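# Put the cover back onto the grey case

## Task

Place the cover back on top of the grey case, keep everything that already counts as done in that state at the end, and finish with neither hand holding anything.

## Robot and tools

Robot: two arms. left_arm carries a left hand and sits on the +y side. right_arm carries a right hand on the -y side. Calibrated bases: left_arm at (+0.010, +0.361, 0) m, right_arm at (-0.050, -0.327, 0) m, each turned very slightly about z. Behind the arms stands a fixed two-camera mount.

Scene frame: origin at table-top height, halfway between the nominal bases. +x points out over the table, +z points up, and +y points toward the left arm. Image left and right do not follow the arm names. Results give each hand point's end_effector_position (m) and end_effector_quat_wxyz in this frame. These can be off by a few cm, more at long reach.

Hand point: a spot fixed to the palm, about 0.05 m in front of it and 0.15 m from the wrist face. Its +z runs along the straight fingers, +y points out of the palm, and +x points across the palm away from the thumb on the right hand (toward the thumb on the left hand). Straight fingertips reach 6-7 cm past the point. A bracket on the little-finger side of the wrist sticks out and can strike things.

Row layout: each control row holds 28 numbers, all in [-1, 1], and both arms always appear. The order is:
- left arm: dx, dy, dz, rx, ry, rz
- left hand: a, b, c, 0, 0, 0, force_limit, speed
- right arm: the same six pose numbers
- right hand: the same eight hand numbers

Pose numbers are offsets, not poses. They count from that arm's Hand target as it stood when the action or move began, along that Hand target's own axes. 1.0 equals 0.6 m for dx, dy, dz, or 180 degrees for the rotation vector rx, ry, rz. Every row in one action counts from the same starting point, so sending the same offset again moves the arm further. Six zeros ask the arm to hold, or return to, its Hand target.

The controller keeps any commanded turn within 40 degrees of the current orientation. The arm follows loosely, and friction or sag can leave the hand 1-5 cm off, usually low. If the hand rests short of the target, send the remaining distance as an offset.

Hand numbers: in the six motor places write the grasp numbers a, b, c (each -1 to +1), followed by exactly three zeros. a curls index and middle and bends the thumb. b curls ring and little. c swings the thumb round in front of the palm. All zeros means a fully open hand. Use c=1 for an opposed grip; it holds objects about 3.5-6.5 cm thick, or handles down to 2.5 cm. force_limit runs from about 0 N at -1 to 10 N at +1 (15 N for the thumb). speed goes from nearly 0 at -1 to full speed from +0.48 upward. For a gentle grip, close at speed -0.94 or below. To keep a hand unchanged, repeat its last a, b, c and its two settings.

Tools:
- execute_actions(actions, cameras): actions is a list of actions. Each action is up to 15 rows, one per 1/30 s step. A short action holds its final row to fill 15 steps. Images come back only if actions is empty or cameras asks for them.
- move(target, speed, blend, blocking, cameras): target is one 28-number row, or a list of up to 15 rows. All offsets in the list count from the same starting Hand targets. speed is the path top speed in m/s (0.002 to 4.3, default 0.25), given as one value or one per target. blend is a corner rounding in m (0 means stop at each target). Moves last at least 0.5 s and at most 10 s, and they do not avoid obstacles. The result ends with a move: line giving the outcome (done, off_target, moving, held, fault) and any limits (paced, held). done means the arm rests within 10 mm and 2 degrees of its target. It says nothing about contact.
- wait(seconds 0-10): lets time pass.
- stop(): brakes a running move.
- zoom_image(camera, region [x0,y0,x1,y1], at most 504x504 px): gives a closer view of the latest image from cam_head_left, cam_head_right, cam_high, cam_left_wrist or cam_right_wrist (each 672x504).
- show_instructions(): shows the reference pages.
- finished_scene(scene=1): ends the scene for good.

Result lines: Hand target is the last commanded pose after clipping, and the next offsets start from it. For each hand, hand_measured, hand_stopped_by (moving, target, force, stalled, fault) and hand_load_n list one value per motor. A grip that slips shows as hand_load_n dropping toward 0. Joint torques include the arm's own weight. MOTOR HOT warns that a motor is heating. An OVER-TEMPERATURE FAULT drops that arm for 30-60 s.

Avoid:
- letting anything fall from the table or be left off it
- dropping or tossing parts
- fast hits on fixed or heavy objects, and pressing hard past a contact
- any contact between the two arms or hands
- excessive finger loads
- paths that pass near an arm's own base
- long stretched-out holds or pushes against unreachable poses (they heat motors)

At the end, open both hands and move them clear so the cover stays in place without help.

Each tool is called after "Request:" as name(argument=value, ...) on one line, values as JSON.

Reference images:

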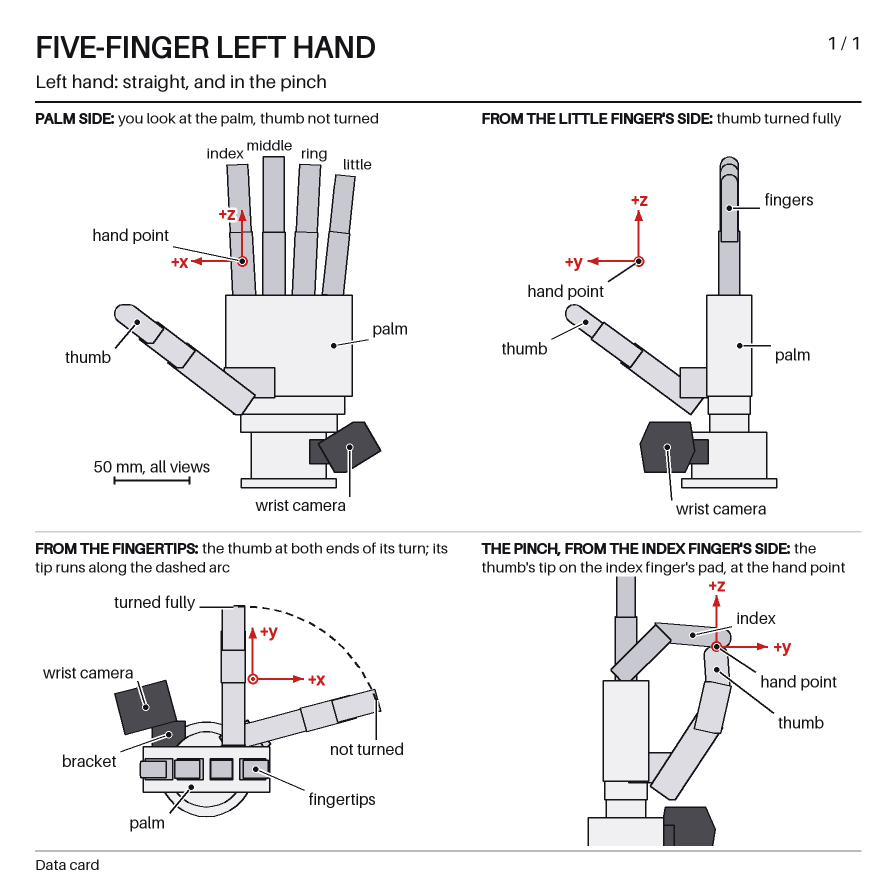

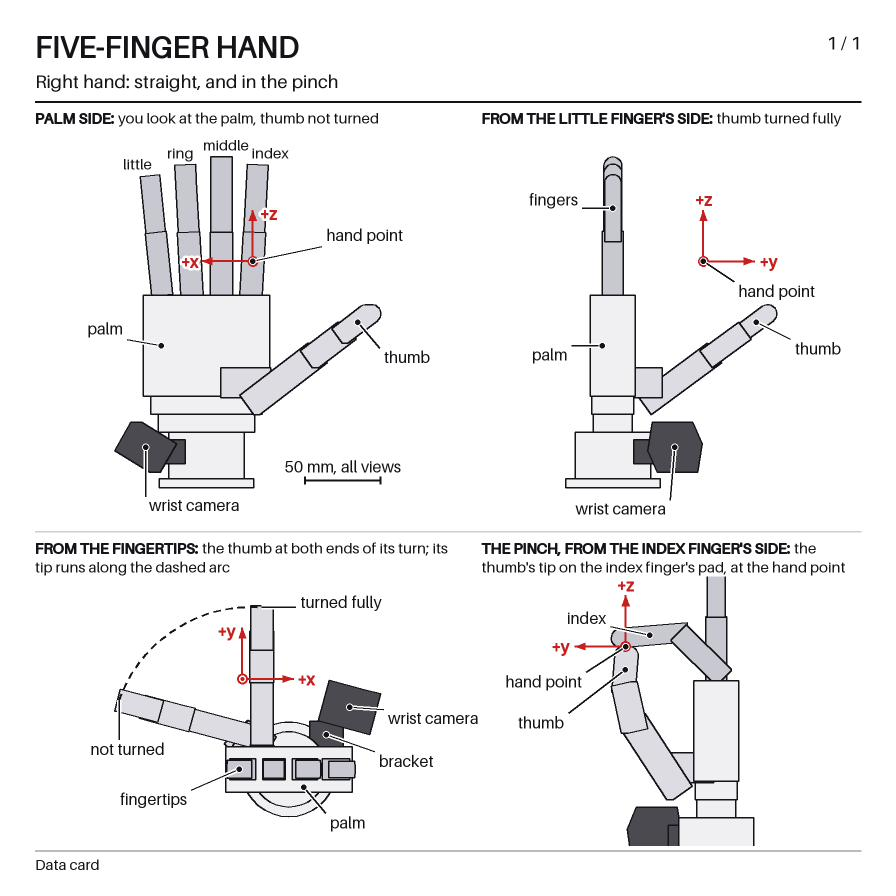

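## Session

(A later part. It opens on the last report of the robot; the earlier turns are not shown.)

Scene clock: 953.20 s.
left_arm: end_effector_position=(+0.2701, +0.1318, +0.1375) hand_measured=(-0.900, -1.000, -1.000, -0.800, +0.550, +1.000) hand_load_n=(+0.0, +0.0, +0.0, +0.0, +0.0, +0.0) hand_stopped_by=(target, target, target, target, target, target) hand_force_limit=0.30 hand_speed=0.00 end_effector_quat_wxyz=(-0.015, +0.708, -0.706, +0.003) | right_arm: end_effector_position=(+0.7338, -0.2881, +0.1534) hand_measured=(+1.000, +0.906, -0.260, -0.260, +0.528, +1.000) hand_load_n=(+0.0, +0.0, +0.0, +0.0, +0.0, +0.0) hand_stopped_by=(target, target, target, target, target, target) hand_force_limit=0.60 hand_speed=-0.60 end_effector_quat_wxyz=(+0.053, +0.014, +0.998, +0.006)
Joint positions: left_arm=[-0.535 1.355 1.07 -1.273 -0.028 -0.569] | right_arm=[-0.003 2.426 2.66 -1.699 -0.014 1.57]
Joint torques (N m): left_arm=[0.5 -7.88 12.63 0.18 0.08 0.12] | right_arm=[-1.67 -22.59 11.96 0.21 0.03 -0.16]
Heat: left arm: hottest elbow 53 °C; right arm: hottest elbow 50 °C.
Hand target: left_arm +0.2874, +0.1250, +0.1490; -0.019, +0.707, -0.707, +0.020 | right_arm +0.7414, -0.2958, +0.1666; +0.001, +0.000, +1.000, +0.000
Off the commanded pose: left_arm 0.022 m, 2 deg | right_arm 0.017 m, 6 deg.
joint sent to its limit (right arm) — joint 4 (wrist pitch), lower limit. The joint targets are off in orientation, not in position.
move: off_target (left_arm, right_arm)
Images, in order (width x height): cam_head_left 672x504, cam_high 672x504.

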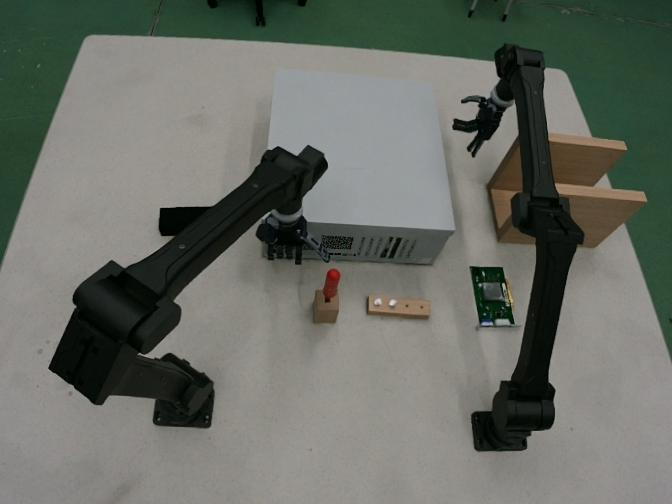

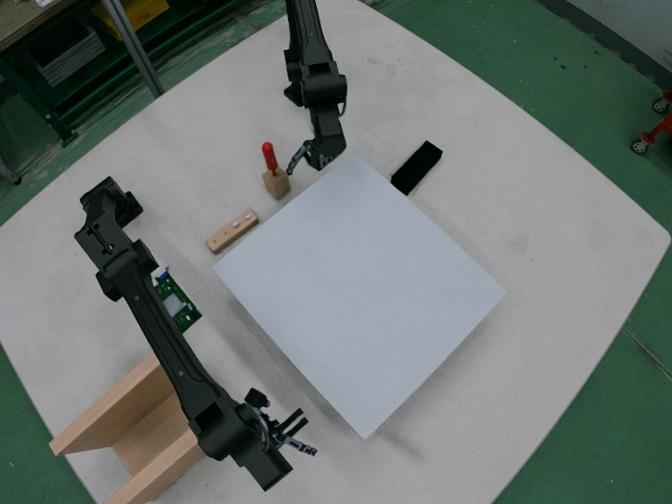

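Request:
move(target=[0,-0.028,-0.012,0,0,0,1.0,1.0,0.0,0,0,0,0.3,0.0,0,0,0,0,0,0,0.63,0,0,0,0,0,0.6,-0.6], speed=0.04, cameras=["cam_high"])

Request:
zoom_image(camera="cam_high", region=[290, 110, 390, 210])

Scene clock: 954.63 s.
left_arm: end_effector_position=(+0.2897, +0.1293, +0.1456) hand_measured=(-0.900, -1.000, -1.000, -0.800, +0.550, +1.000) hand_load_n=(+0.0, +0.0, +0.0, +0.0, +0.0, +0.0) hand_stopped_by=(target, target, target, target, target, target) hand_force_limit=0.30 hand_speed=0.00 end_effector_quat_wxyz=(-0.017, +0.707, -0.707, +0.011) | right_arm: end_effector_position=(+0.7338, -0.2881, +0.1534) hand_measured=(+1.000, +0.906, -0.260, -0.260, +0.528, +1.000) hand_load_n=(+0.0, +0.0, +0.0, +0.0, +0.0, +0.0) hand_stopped_by=(target, target, target, target, target, target) hand_force_limit=0.60 hand_speed=-0.60 end_effector_quat_wxyz=(+0.053, +0.014, +0.998, +0.006)
Joint positions: left_arm=[-0.514 1.384 1.122 -1.279 -0.028 -0.547] | right_arm=[-0.003 2.426 2.66 -1.699 -0.014 1.57]
Joint torques (N m): left_arm=[0.97 -8.41 12.71 -0.25 0.16 0.14] | right_arm=[-1.67 -22.59 11.99 0.23 0.02 -0.17]
Heat: left arm: hottest elbow 53 °C; right arm: hottest elbow 50 °C.
Hand target: left_arm +0.3037, +0.1251, +0.1571; -0.019, +0.707, -0.707, +0.020 | right_arm +0.7414, -0.2958, +0.1666; +0.001, +0.000, +1.000, +0.000
Off the commanded pose: left_arm 0.019 m, 1 deg | right_arm 0.017 m, 6 deg.
joint sent to its limit (right arm) — joint 4 (wrist pitch), lower limit. The joint targets are off in orientation, not in position.
move: off_target (left_arm, right_arm)
Images, in order (width x height): cam_high 672x504.

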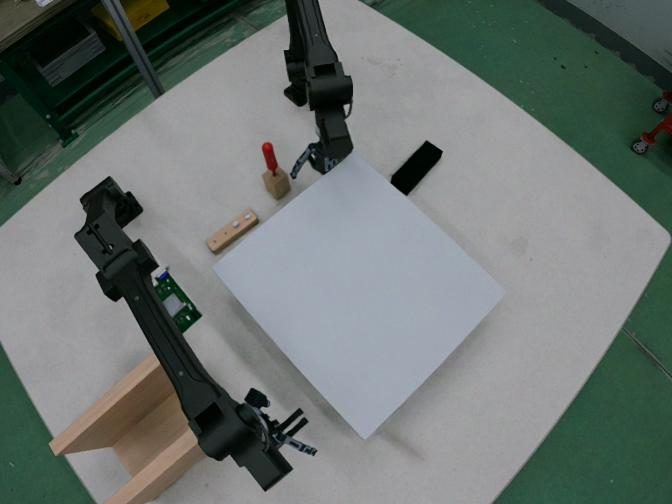

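Scaled by 5.040 from the camera's 672x504 image, which has a finer 960x720 frame.

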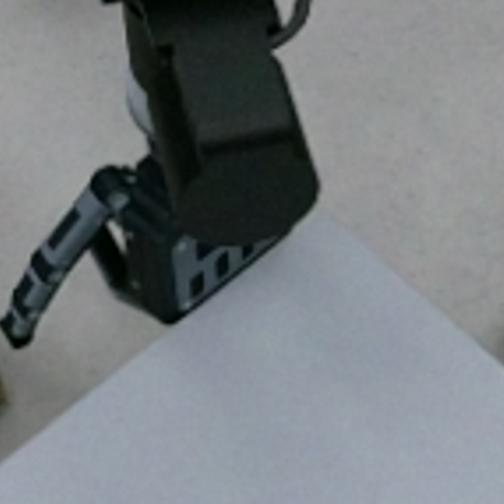

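Request:
move(target=[0,-0.012,0,0,0,0,1.0,1.0,0.0,0,0,0,0.3,0.0,0,0,0,0,0,0,0.63,0,0,0,0,0,0.6,-0.6], speed=0.03, cameras=["cam_high"])

Request:
zoom_image(camera="cam_high", region=[290, 110, 390, 210])

Request:
zoom_image(camera="cam_high", region=[440, 220, 540, 320])

Scene clock: 955.77 s.
left_arm: end_effector_position=(+0.2927, +0.1298, +0.1454) hand_measured=(-0.900, -1.000, -1.000, -0.800, +0.550, +1.000) hand_load_n=(+0.0, +0.0, +0.0, +0.0, +0.0, +0.0) hand_stopped_by=(target, target, target, target, target, target) hand_force_limit=0.30 hand_speed=0.00 end_effector_quat_wxyz=(-0.016, +0.705, -0.709, +0.007) | right_arm: end_effector_position=(+0.7338, -0.2881, +0.1534) hand_measured=(+1.000, +0.906, -0.260, -0.260, +0.528, +1.000) hand_load_n=(+0.0, +0.0, +0.0, +0.0, +0.0, +0.0) hand_stopped_by=(target, target, target, target, target, target) hand_force_limit=0.60 hand_speed=-0.60 end_effector_quat_wxyz=(+0.053, +0.014, +0.998, +0.006)
Joint positions: left_arm=[-0.51 1.398 1.134 -1.286 -0.028 -0.536] | right_arm=[-0.003 2.426 2.66 -1.699 -0.014 1.57]
Joint torques (N m): left_arm=[1.26 -8.47 13.27 -0.06 0.11 0.12] | right_arm=[-1.61 -22.59 11.96 0.21 0.02 -0.16]
Heat: left arm: hottest elbow 53 °C; right arm: hottest elbow 50 °C.
Hand target: left_arm +0.3110, +0.1251, +0.1575; -0.020, +0.707, -0.707, +0.020 | right_arm +0.7414, -0.2958, +0.1666; +0.001, +0.000, +1.000, +0.000
Off the commanded pose: left_arm 0.022 m, 2 deg | right_arm 0.017 m, 6 deg.
joint sent to its limit (right arm) — joint 4 (wrist pitch), lower limit. The joint targets are off in orientation, not in position.
move: off_target (left_arm, right_arm)
Images, in order (width x height): cam_high 672x504.

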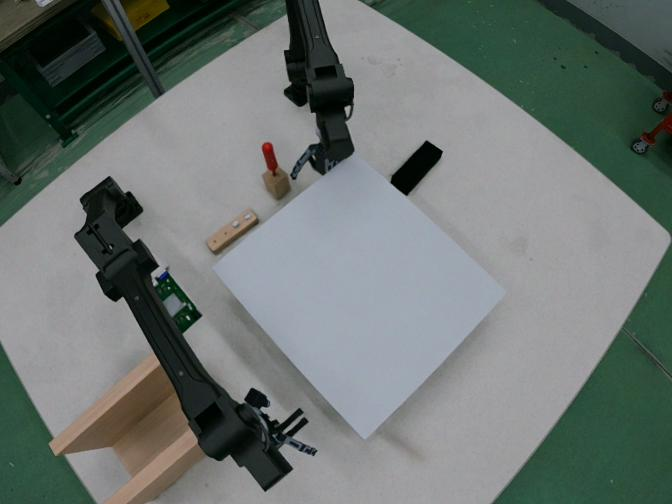

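Scaled by 5.040 from the camera's 672x504 image, which has a finer 960x720 frame.

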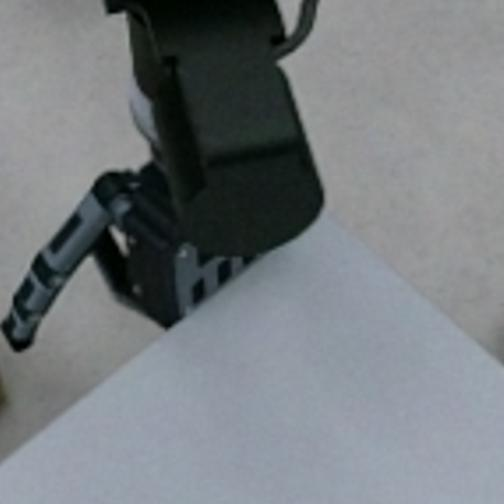

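Scaled by 5.040 from the camera's 672x504 image, which has a finer 960x720 frame.

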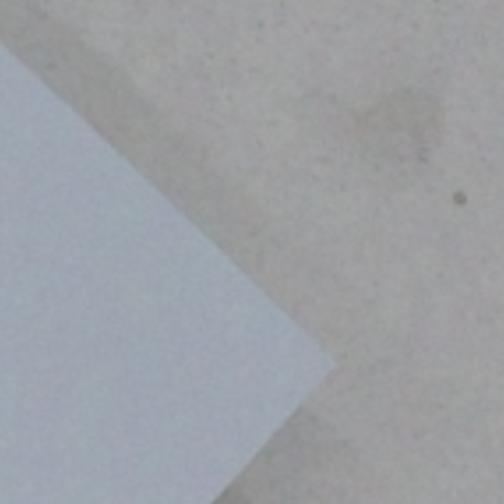

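Request:
move(target=[0,-0.01,0,0,0,0,1.0,1.0,0.0,0,0,0,0.3,0.0,0,0,0,0,0,0,0.63,0,0,0,0,0,0.6,-0.6], speed=0.03, cameras=["cam_high","cam_head_left"])

Request:
zoom_image(camera="cam_high", region=[290, 110, 390, 210])

Request:
zoom_image(camera="cam_high", region=[440, 220, 540, 320])

Request:
zoom_image(camera="cam_head_left", region=[410, 205, 460, 245])

Scene clock: 957.10 s.
left_arm: end_effector_position=(+0.2924, +0.1300, +0.1454) hand_measured=(-0.900, -1.000, -1.000, -0.800, +0.550, +1.000) hand_load_n=(+0.0, +0.0, +0.0, +0.0, +0.0, +0.0) hand_stopped_by=(target, target, target, target, target, target) hand_force_limit=0.30 hand_speed=0.00 end_effector_quat_wxyz=(-0.012, +0.704, -0.710, +0.001) | right_arm: end_effector_position=(+0.7338, -0.2881, +0.1534) hand_measured=(+1.000, +0.906, -0.260, -0.260, +0.528, +1.000) hand_load_n=(+0.0, +0.0, +0.0, +0.0, +0.0, +0.0) hand_stopped_by=(target, target, target, target, target, target) hand_force_limit=0.60 hand_speed=-0.60 end_effector_quat_wxyz=(+0.053, +0.014, +0.998, +0.006)
Joint positions: left_arm=[-0.508 1.406 1.141 -1.297 -0.023 -0.531] | right_arm=[-0.003 2.426 2.66 -1.699 -0.014 1.57]
Joint torques (N m): left_arm=[1.2 -7.3 13.55 0.34 0.03 0.16] | right_arm=[-1.55 -22.53 11.96 0.23 0.02 -0.16]
Heat: left arm: hottest elbow 54 °C; right arm: hottest elbow 50 °C.
Hand target: left_arm +0.3169, +0.1250, +0.1578; -0.020, +0.707, -0.707, +0.020 | right_arm +0.7414, -0.2958, +0.1666; +0.001, +0.000, +1.000, +0.000
Off the commanded pose: left_arm 0.028 m, 2 deg | right_arm 0.017 m, 6 deg.
joint sent to its limit (right arm) — joint 4 (wrist pitch), lower limit. The joint targets are off in orientation, not in position.
move: off_target (left_arm, right_arm)
Images, in order (width x height): cam_head_left 672x504, cam_high 672x504.

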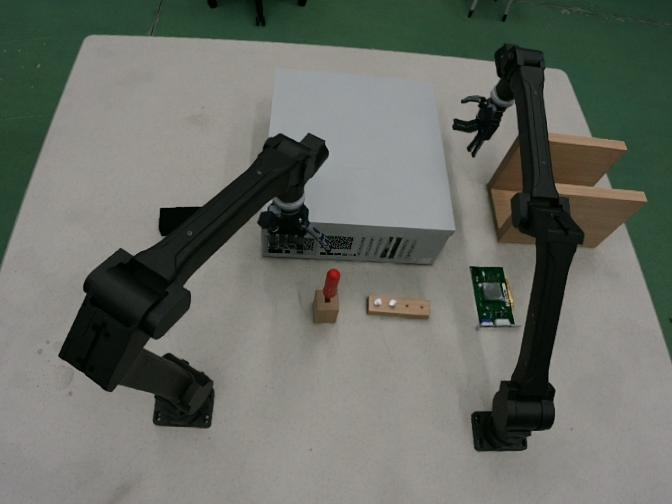

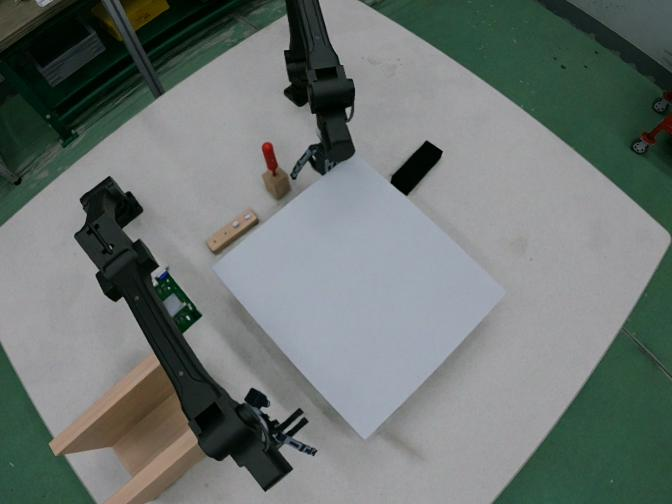

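Scaled by 5.040 from the camera's 672x504 image, which has a finer 960x720 frame.

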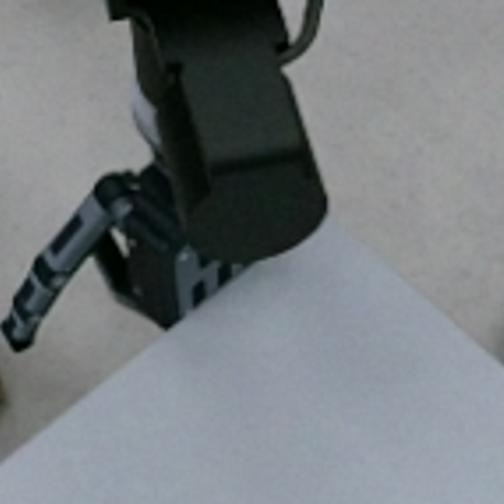

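Scaled by 5.040 from the camera's 672x504 image, which has a finer 960x720 frame.

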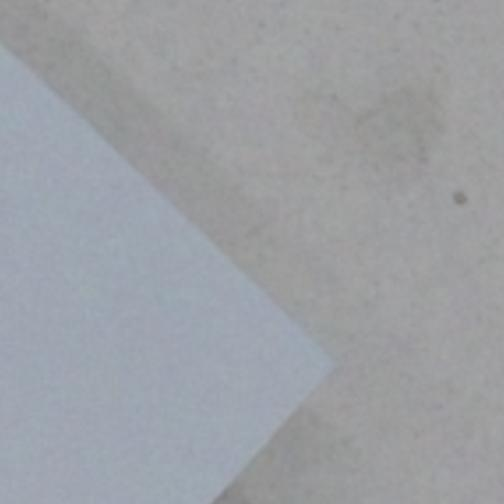

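Scaled by 10.080 from the camera's 672x504 image, which has a finer 960x720 frame.

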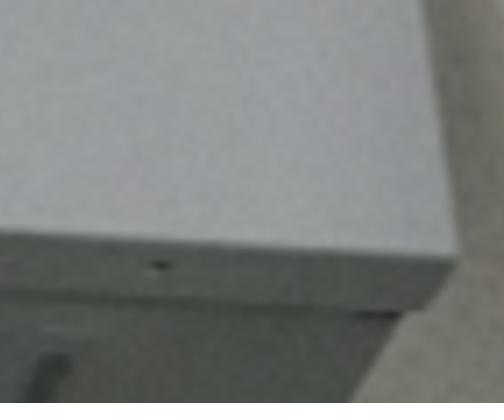

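Request:
move(target=[0,-0.018,0,0,0,0,1.0,1.0,0.0,0,0,0,0.3,0.0,0,0,0,0,0,0,0.63,0,0,0,0,0,0.6,-0.6], speed=0.03, cameras=["cam_high","cam_head_left"])

Request:
zoom_image(camera="cam_high", region=[440, 220, 540, 320])

Request:
zoom_image(camera="cam_head_left", region=[240, 170, 340, 270])

Scene clock: 960.43 s.
left_arm: end_effector_position=(+0.2923, +0.1302, +0.1450) hand_measured=(-0.900, -1.000, -1.000, -0.800, +0.550, +1.000) hand_load_n=(+0.0, +0.0, +0.0, +0.0, +0.0, +0.0) hand_stopped_by=(target, target, target, target, target, target) hand_force_limit=0.30 hand_speed=0.00 end_effector_quat_wxyz=(-0.006, +0.704, -0.710, -0.009) | right_arm: end_effector_position=(+0.7338, -0.2881, +0.1534) hand_measured=(+1.000, +0.906, -0.260, -0.260, +0.528, +1.000) hand_load_n=(+0.0, +0.0, +0.0, +0.5, +0.0, +0.0) hand_stopped_by=(target, target, target, target, target, target) hand_force_limit=0.60 hand_speed=-0.60 end_effector_quat_wxyz=(+0.053, +0.014, +0.998, +0.006)
Joint positions: left_arm=[-0.504 1.423 1.154 -1.316 -0.017 -0.527] | right_arm=[-0.003 2.426 2.66 -1.699 -0.014 1.57]
Joint torques (N m): left_arm=[1.96 -8.29 14.23 0.73 -0.32 0.23] | right_arm=[-1.67 -22.48 11.95 0.23 0.02 -0.17]
Heat: left arm: hottest elbow 53 °C; right arm: hottest elbow 50 °C.
Hand target: left_arm +0.3276, +0.1251, +0.1584; -0.020, +0.707, -0.707, +0.020 | right_arm +0.7414, -0.2958, +0.1666; +0.001, +0.000, +1.000, +0.000
Off the commanded pose: left_arm 0.038 m, 4 deg | right_arm 0.017 m, 6 deg.
joint sent to its limit (right arm) — joint 4 (wrist pitch), lower limit. The joint targets are off in orientation, not in position.
move: off_target (left_arm, right_arm)
Images, in order (width x height): cam_head_left 672x504, cam_high 672x504.

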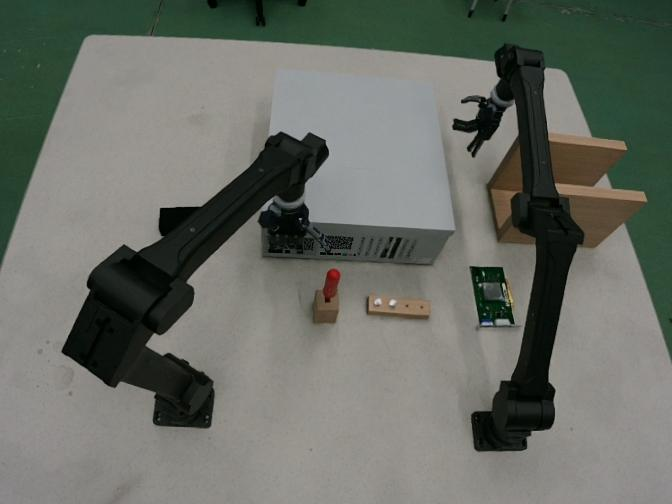

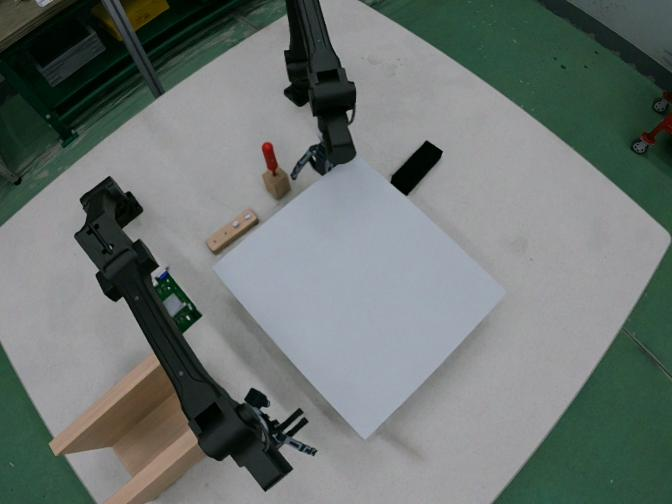

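Scaled by 5.040 from the camera's 672x504 image, which has a finer 960x720 frame.

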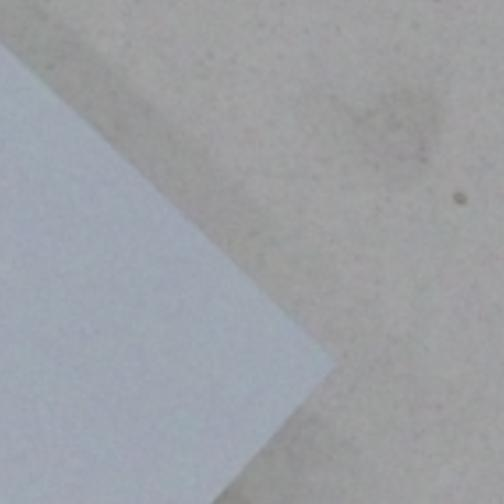

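Scaled by 5.040 from the camera's 672x504 image, which has a finer 960x720 frame.

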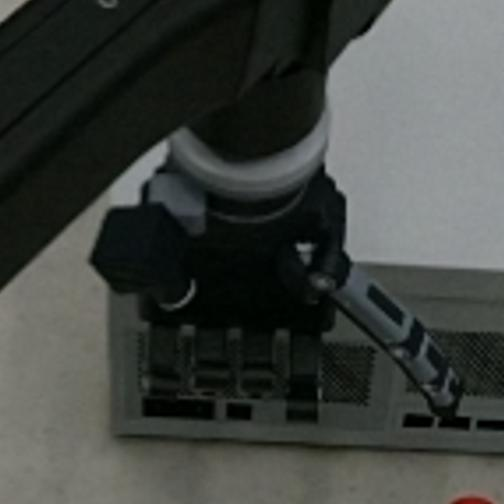

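Request:
execute_actions(actions=[], cameras=["cam_right_wrist","cam_head_right"])

Scene clock: 961.13 s.
left_arm: end_effector_position=(+0.2923, +0.1302, +0.1450) hand_measured=(-0.900, -1.000, -1.000, -0.800, +0.550, +1.000) hand_load_n=(+0.0, +0.0, +0.0, +0.0, +0.0, +0.0) hand_stopped_by=(target, target, target, target, target, target) hand_force_limit=0.30 hand_speed=0.00 end_effector_quat_wxyz=(-0.006, +0.704, -0.710, -0.009) | right_arm: end_effector_position=(+0.7338, -0.2881, +0.1534) hand_measured=(+1.000, +0.906, -0.260, -0.260, +0.528, +1.000) hand_load_n=(+0.0, +0.0, +0.0, +0.0, +0.0, +0.0) hand_stopped_by=(target, target, target, target, target, target) hand_force_limit=0.60 hand_speed=-0.60 end_effector_quat_wxyz=(+0.053, +0.014, +0.998, +0.006)
Joint positions: left_arm=[-0.504 1.423 1.154 -1.316 -0.017 -0.527] | right_arm=[-0.003 2.426 2.66 -1.699 -0.014 1.57]
Joint velocities: within noise
Joint torques (N m): left_arm=[1.2 -8.23 14.56 0.76 -0.32 0.26] | right_arm=[-1.61 -22.53 11.97 0.23 0.02 -0.17]
Heat: left arm: hottest elbow 53 °C; right arm: hottest elbow 50 °C.
Hand target: left_arm +0.3276, +0.1251, +0.1584; -0.020, +0.707, -0.707, +0.020 | right_arm +0.7414, -0.2958, +0.1666; +0.001, +0.000, +1.000, +0.000
Off the commanded pose: left_arm 0.038 m, 4 deg | right_arm 0.017 m, 6 deg.
Images, in order (width x height): cam_head_right 672x504, cam_right_wrist 672x504.

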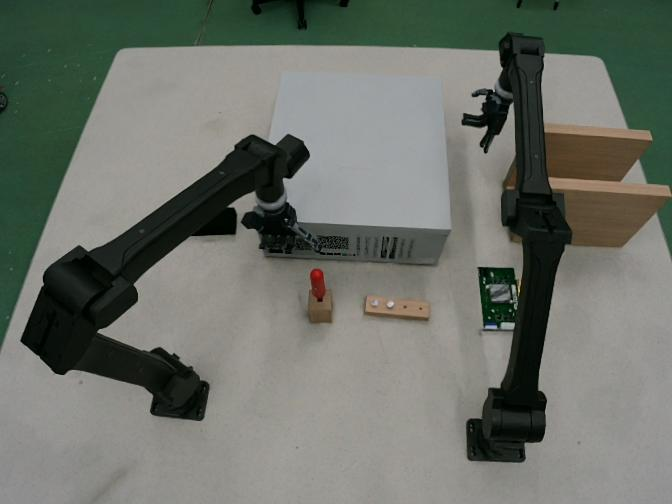

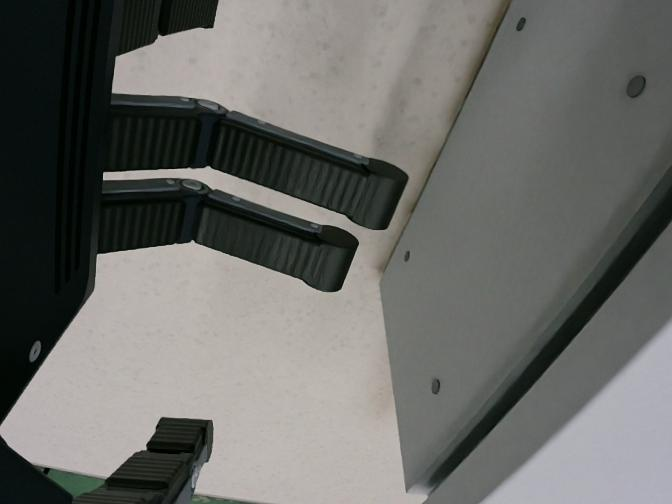

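Request:
zoom_image(camera="cam_right_wrist", region=[380, 330, 580, 504])

Request:
zoom_image(camera="cam_right_wrist", region=[390, 430, 490, 504])

Scaled by 2.520 from the camera's 672x504 image, which has a finer 960x720 frame.

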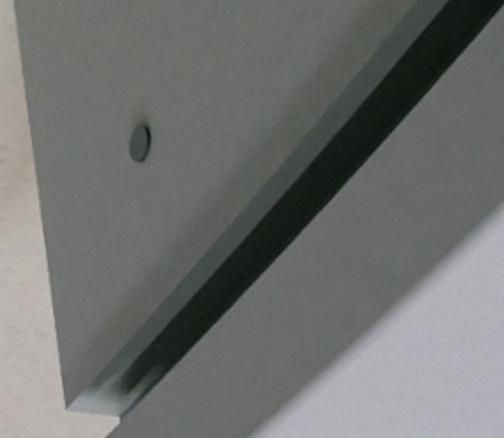

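Scaled by 5.040 from the camera's 672x504 image, which has a finer 960x720 frame.

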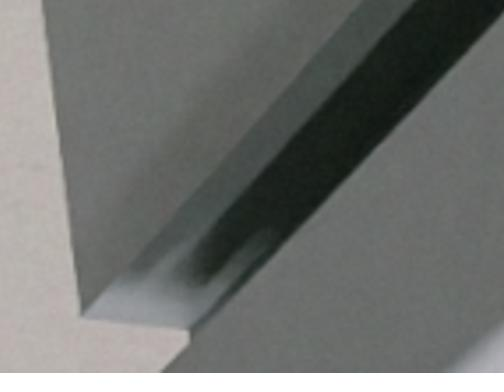

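Request:
move(target=[0,0.06,0,0,0,0,1.0,1.0,0.0,0,0,0,0.3,0.0,-0.12,0,-0.07,0,0,0,0.63,0,0,0,0,0,0.6,-0.6], speed=0.12, cameras=["cam_right_wrist","cam_high"])

Scene clock: 966.23 s.
left_arm: end_effector_position=(+0.2904, +0.1296, +0.1557) hand_measured=(-0.900, -1.000, -1.000, -0.800, +0.550, +1.000) hand_load_n=(+0.0, +0.0, +0.0, +0.5, +0.0, +0.0) hand_stopped_by=(target, target, target, target, target, target) hand_force_limit=0.30 hand_speed=0.00 end_effector_quat_wxyz=(-0.016, +0.707, -0.707, +0.011) | right_arm: end_effector_position=(+0.7998, -0.2910, +0.1856) hand_measured=(+1.000, +0.906, -0.260, -0.260, +0.528, +1.000) hand_load_n=(+0.0, +0.0, +0.0, +0.0, +0.0, +0.0) hand_stopped_by=(target, target, target, target, target, target) hand_force_limit=0.60 hand_speed=-0.60 end_effector_quat_wxyz=(+0.169, +0.033, +0.985, +0.009)
Joint positions: left_arm=[-0.512 1.379 1.144 -1.307 -0.026 -0.543] | right_arm=[-0.003 2.52 2.869 -1.58 -0.016 1.611]
Joint torques (N m): left_arm=[-0.85 -10.34 8.84 1.03 0.06 -0.11] | right_arm=[-1.38 -23.3 13.39 1.35 -0.15 0.12]
Heat: left arm: hottest elbow 54 °C; right arm: hottest elbow 50 °C.
Hand target: left_arm +0.2917, +0.1251, +0.1564; -0.020, +0.707, -0.707, +0.020 | right_arm +0.8133, -0.2959, +0.2087; +0.000, +0.000, +1.000, +0.000
Off the commanded pose: left_arm 0.005 m, 1 deg | right_arm 0.027 m, 20 deg.
elbow stopped short (right arm): the move would have taken joint 3 (elbow) straighter than the controller allows.
move: off_target (right_arm)
Images, in order (width x height): cam_high 672x504, cam_right_wrist 672x504.

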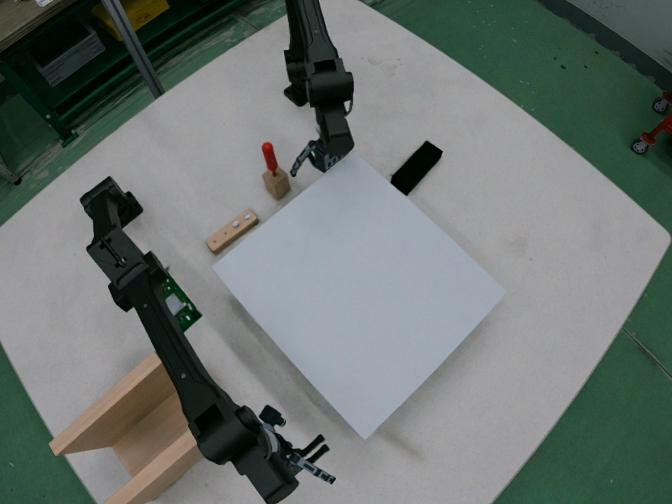

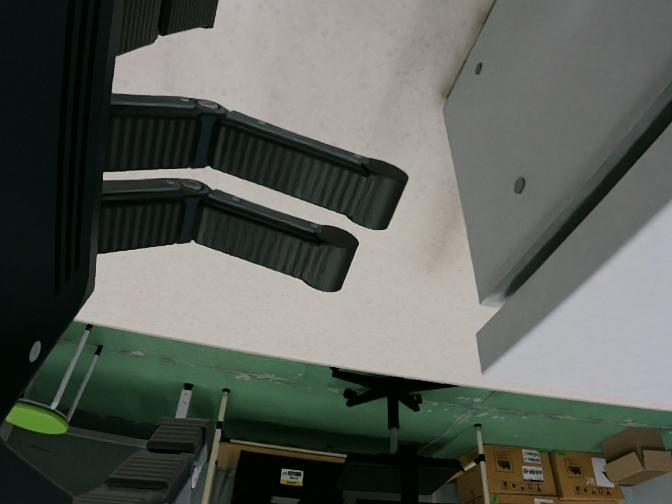

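Request:
zoom_image(camera="cam_right_wrist", region=[440, 230, 600, 390])

Request:
zoom_image(camera="cam_right_wrist", region=[460, 270, 540, 350])

Scaled by 3.150 from the camera's 672x504 image, which has a finer 960x720 frame.

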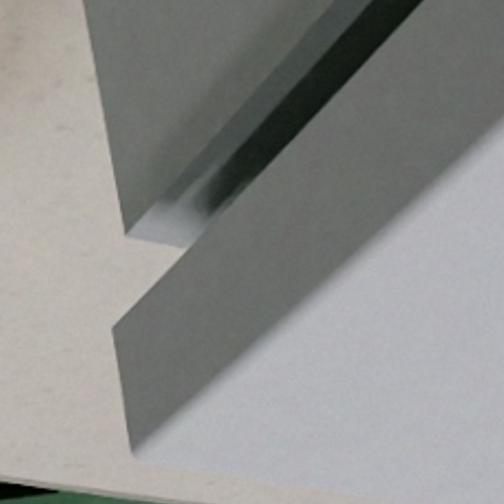

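Scaled by 6.300 from the camera's 672x504 image, which has a finer 960x720 frame.

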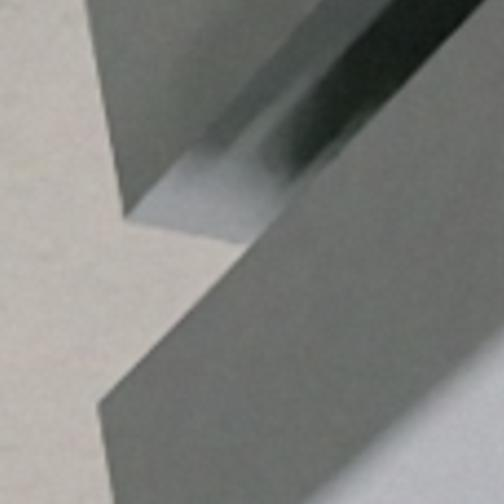

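Request:
zoom_image(camera="cam_right_wrist", region=[572, 80, 672, 280])

Request:
zoom_image(camera="cam_right_wrist", region=[420, 70, 500, 150])

Scaled by 2.520 from the camera's 672x504 image, which has a finer 960x720 frame.

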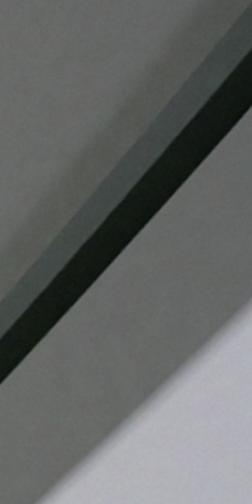

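Scaled by 6.300 from the camera's 672x504 image, which has a finer 960x720 frame.

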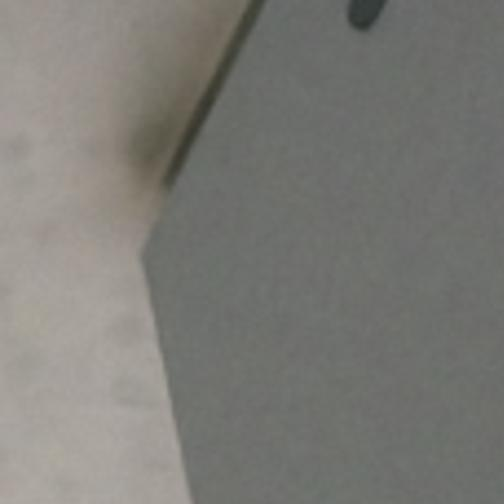

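Request:
move(target=[[0,0,0,0,0,0,1.0,1.0,0.0,0,0,0,0.3,0.0,0,0,0,0,0,0,0,0,0,0,0,0,0.6,-0.6],[0,0,0,0,0,0,1.0,1.0,0.0,0,0,0,0.3,0.0,0.02,0.08,-0.02,0,0,0,0,0,0,0,0,0,0.6,-0.6]], speed=0.1, cameras=["cam_right_wrist"])

Request:
zoom_image(camera="cam_right_wrist", region=[380, 230, 540, 390])

Scene clock: 978.90 s.
left_arm: end_effector_position=(+0.2904, +0.1295, +0.1557) hand_measured=(-0.900, -1.000, -1.000, -0.800, +0.550, +1.000) hand_load_n=(+0.0, +0.0, +0.0, +0.0, +0.0, +0.0) hand_stopped_by=(target, target, target, target, target, target) hand_force_limit=0.30 hand_speed=0.00 end_effector_quat_wxyz=(-0.016, +0.707, -0.707, +0.011) | right_arm: end_effector_position=(+0.7950, -0.2568, +0.1834) hand_measured=(+1.000, +1.000, +1.000, +1.000, +1.000, +1.000) hand_load_n=(+0.0, +0.0, +0.0, +0.0, +0.0, +0.0) hand_stopped_by=(target, target, target, target, target, target) hand_force_limit=0.60 hand_speed=-0.60 end_effector_quat_wxyz=(+0.158, +0.037, +0.987, +0.015)
Joint positions: left_arm=[-0.512 1.379 1.144 -1.307 -0.026 -0.544] | right_arm=[0.04 2.52 2.869 -1.601 -0.015 1.66]
Joint torques (N m): left_arm=[-0.38 -10.05 8.98 0.81 0.07 -0.06] | right_arm=[-0.26 -24.59 13.34 0.42 -0.11 0.11]
Heat: left arm: hottest elbow 53 °C; right arm: hottest elbow 50 °C.
Hand target: left_arm +0.2917, +0.1251, +0.1564; -0.020, +0.707, -0.707, +0.020 | right_arm +0.8013, -0.2481, +0.2205; +0.000, +0.000, +1.000, +0.000
Off the commanded pose: left_arm 0.005 m, 1 deg | right_arm 0.039 m, 19 deg.
elbow stopped short (right arm): the move would have taken joint 3 (elbow) straighter than the controller allows.
move: off_target (right_arm)
Images, in order (width x height): cam_right_wrist 672x504.

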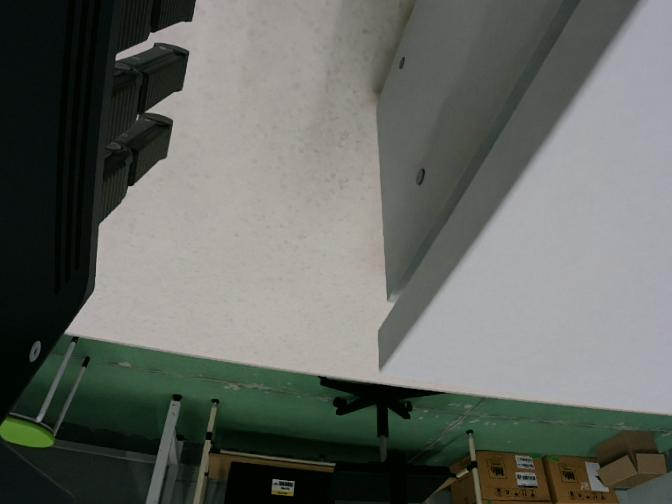

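Scaled by 3.150 from the camera's 672x504 image, which has a finer 960x720 frame.

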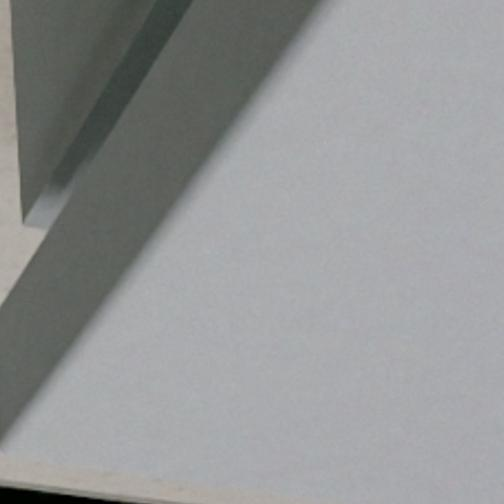

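Request:
zoom_image(camera="cam_right_wrist", region=[360, 280, 460, 380])

Request:
zoom_image(camera="cam_right_wrist", region=[360, 60, 460, 160])

Request:
zoom_image(camera="cam_right_wrist", region=[560, 0, 672, 112])

Scaled by 5.040 from the camera's 672x504 image, which has a finer 960x720 frame.

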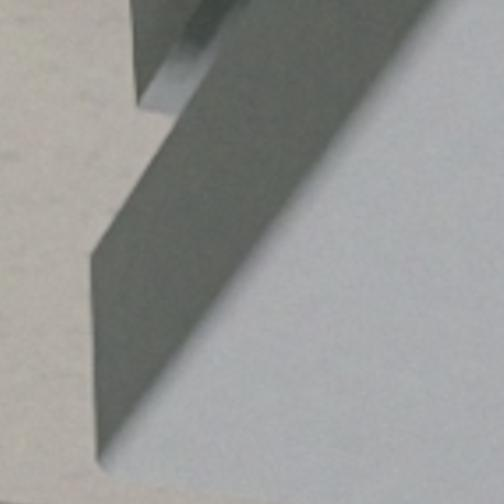

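Scaled by 5.040 from the camera's 672x504 image, which has a finer 960x720 frame.

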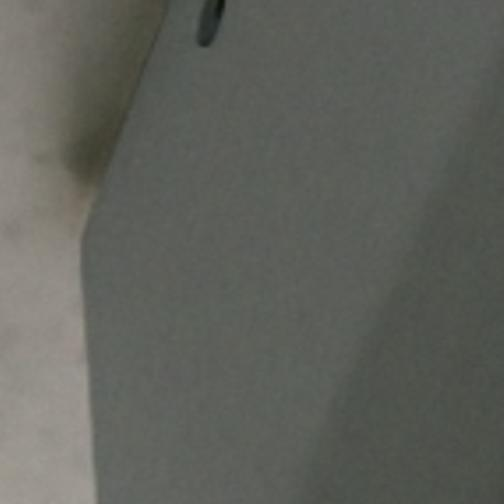

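Scaled by 4.500 from the camera's 672x504 image, which has a finer 960x720 frame.

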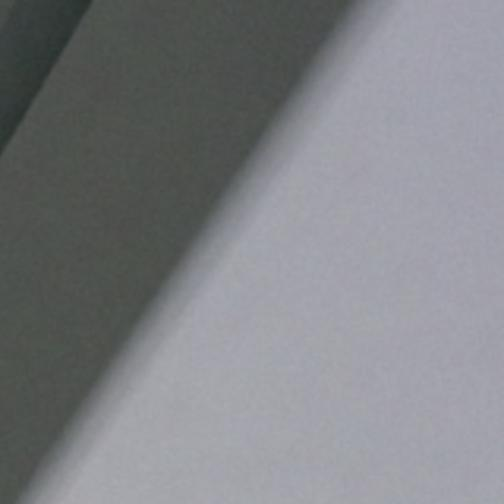

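Request:
zoom_image(camera="cam_right_wrist", region=[480, 0, 600, 120])

Request:
zoom_image(camera="cam_right_wrist", region=[350, 0, 450, 100])

Scaled by 4.200 from the camera's 672x504 image, which has a finer 960x720 frame.

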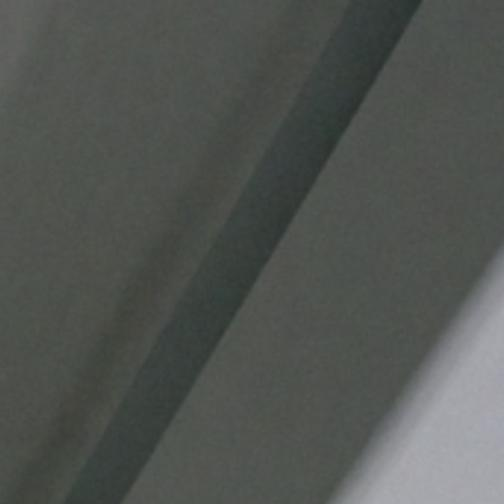

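Scaled by 5.040 from the camera's 672x504 image, which has a finer 960x720 frame.

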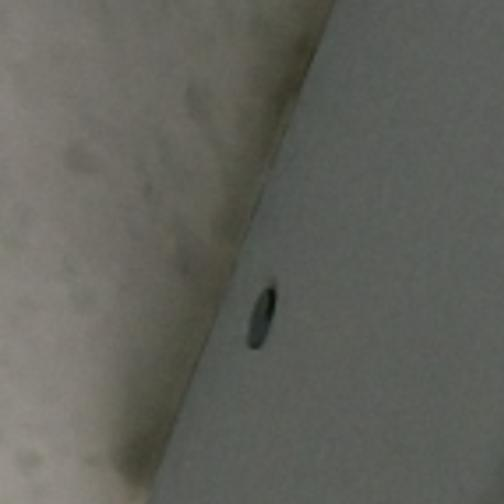

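Request:
move(target=[[0,0,0,0,0,0,1.0,1.0,0.0,0,0,0,0.3,0.0,0.0,-0.09,0.0,0,0,0,0,0,0,0,0,0,0.6,-0.6],[0,0,0,0,0,0,1.0,1.0,0.0,0,0,0,0.3,0.0,0.4,-0.09,0.0,0,0,0,0,0,0,0,0,0,0.6,-0.6],[0,0,0,0,0,0,1.0,1.0,0.0,0,0,0,0.3,0.0,0.72,-0.09,0.0,0,0,0,0,0,0,0,0,0,0.6,-0.6]], speed=0.2, blend=[0.02,0.02,0], cameras=["cam_right_wrist","cam_high"])

Scene clock: 987.83 s.
left_arm: end_effector_position=(+0.2904, +0.1295, +0.1557) hand_measured=(-0.900, -1.000, -1.000, -0.800, +0.550, +1.000) hand_load_n=(+0.0, +0.5, +0.0, +0.0, +0.5, +0.0) hand_stopped_by=(target, target, target, target, target, target) hand_force_limit=0.30 hand_speed=0.00 end_effector_quat_wxyz=(-0.016, +0.707, -0.707, +0.011) | right_arm: end_effector_position=(+0.3693, -0.2970, +0.2198) hand_measured=(+1.000, +1.000, +1.000, +1.000, +1.000, +1.000) hand_load_n=(+0.0, +0.0, +0.0, +0.0, +0.0, +0.0) hand_stopped_by=(target, target, target, target, target, target) hand_force_limit=0.60 hand_speed=-0.60 end_effector_quat_wxyz=(-0.005, +0.002, +1.000, +0.001)
Joint positions: left_arm=[-0.512 1.379 1.144 -1.307 -0.026 -0.544] | right_arm=[-0.05 1.366 1.295 -1.509 -0.001 1.498]
Joint torques (N m): left_arm=[-1.61 -10.11 8.8 0.62 0.11 -0.13] | right_arm=[-1.79 -10.81 8.16 0.53 -0.01 -0.16]
Heat: left arm: hottest elbow 53 °C; right arm: hottest elbow 50 °C.
Hand target: left_arm +0.2917, +0.1251, +0.1564; -0.020, +0.707, -0.707, +0.020 | right_arm +0.3693, -0.3016, +0.2201; +0.000, +0.001, +1.000, +0.000
Off the commanded pose: left_arm 0.005 m, 1 deg | right_arm 0.005 m, 1 deg.
elbow stopped short (right arm): the move would have taken joint 3 (elbow) straighter than the controller allows.
move: done
Images, in order (width x height): cam_high 672x504, cam_right_wrist 672x504.

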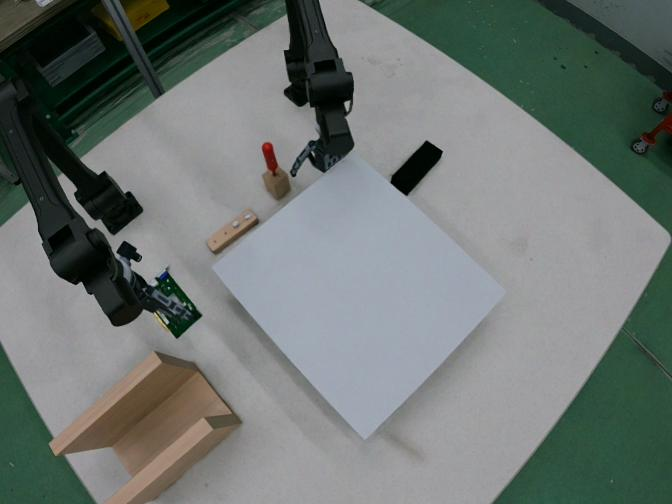

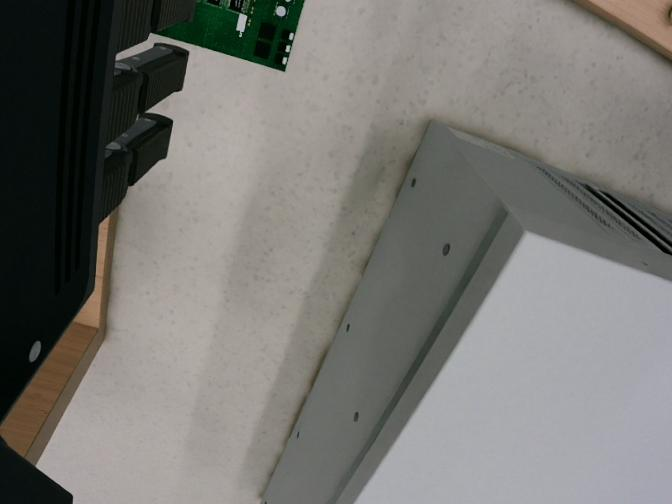

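Request:
zoom_image(camera="cam_right_wrist", region=[440, 160, 600, 320])

Request:
zoom_image(camera="cam_right_wrist", region=[480, 180, 560, 260])

Request:
zoom_image(camera="cam_right_wrist", region=[320, 350, 480, 504])

Scaled by 3.150 from the camera's 672x504 image, which has a finer 960x720 frame.

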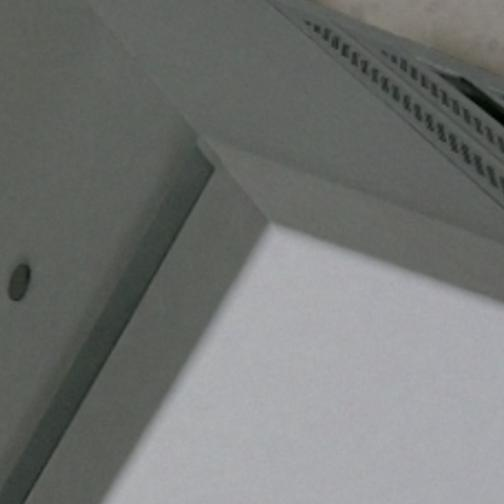

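Scaled by 6.300 from the camera's 672x504 image, which has a finer 960x720 frame.

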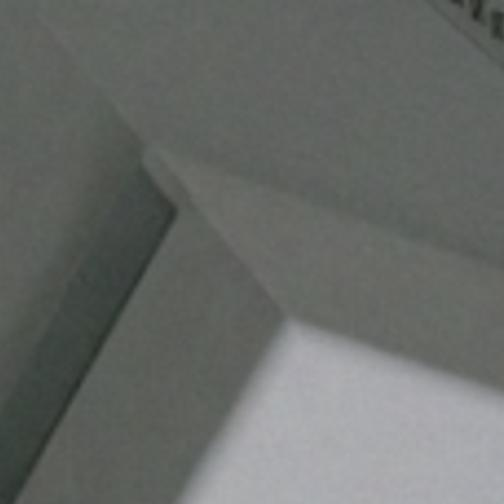

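Scaled by 3.150 from the camera's 672x504 image, which has a finer 960x720 frame.

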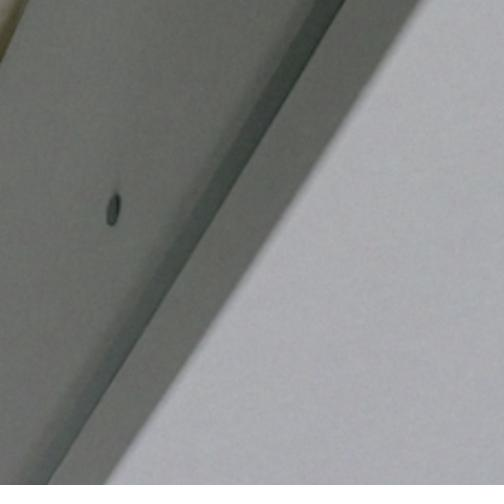

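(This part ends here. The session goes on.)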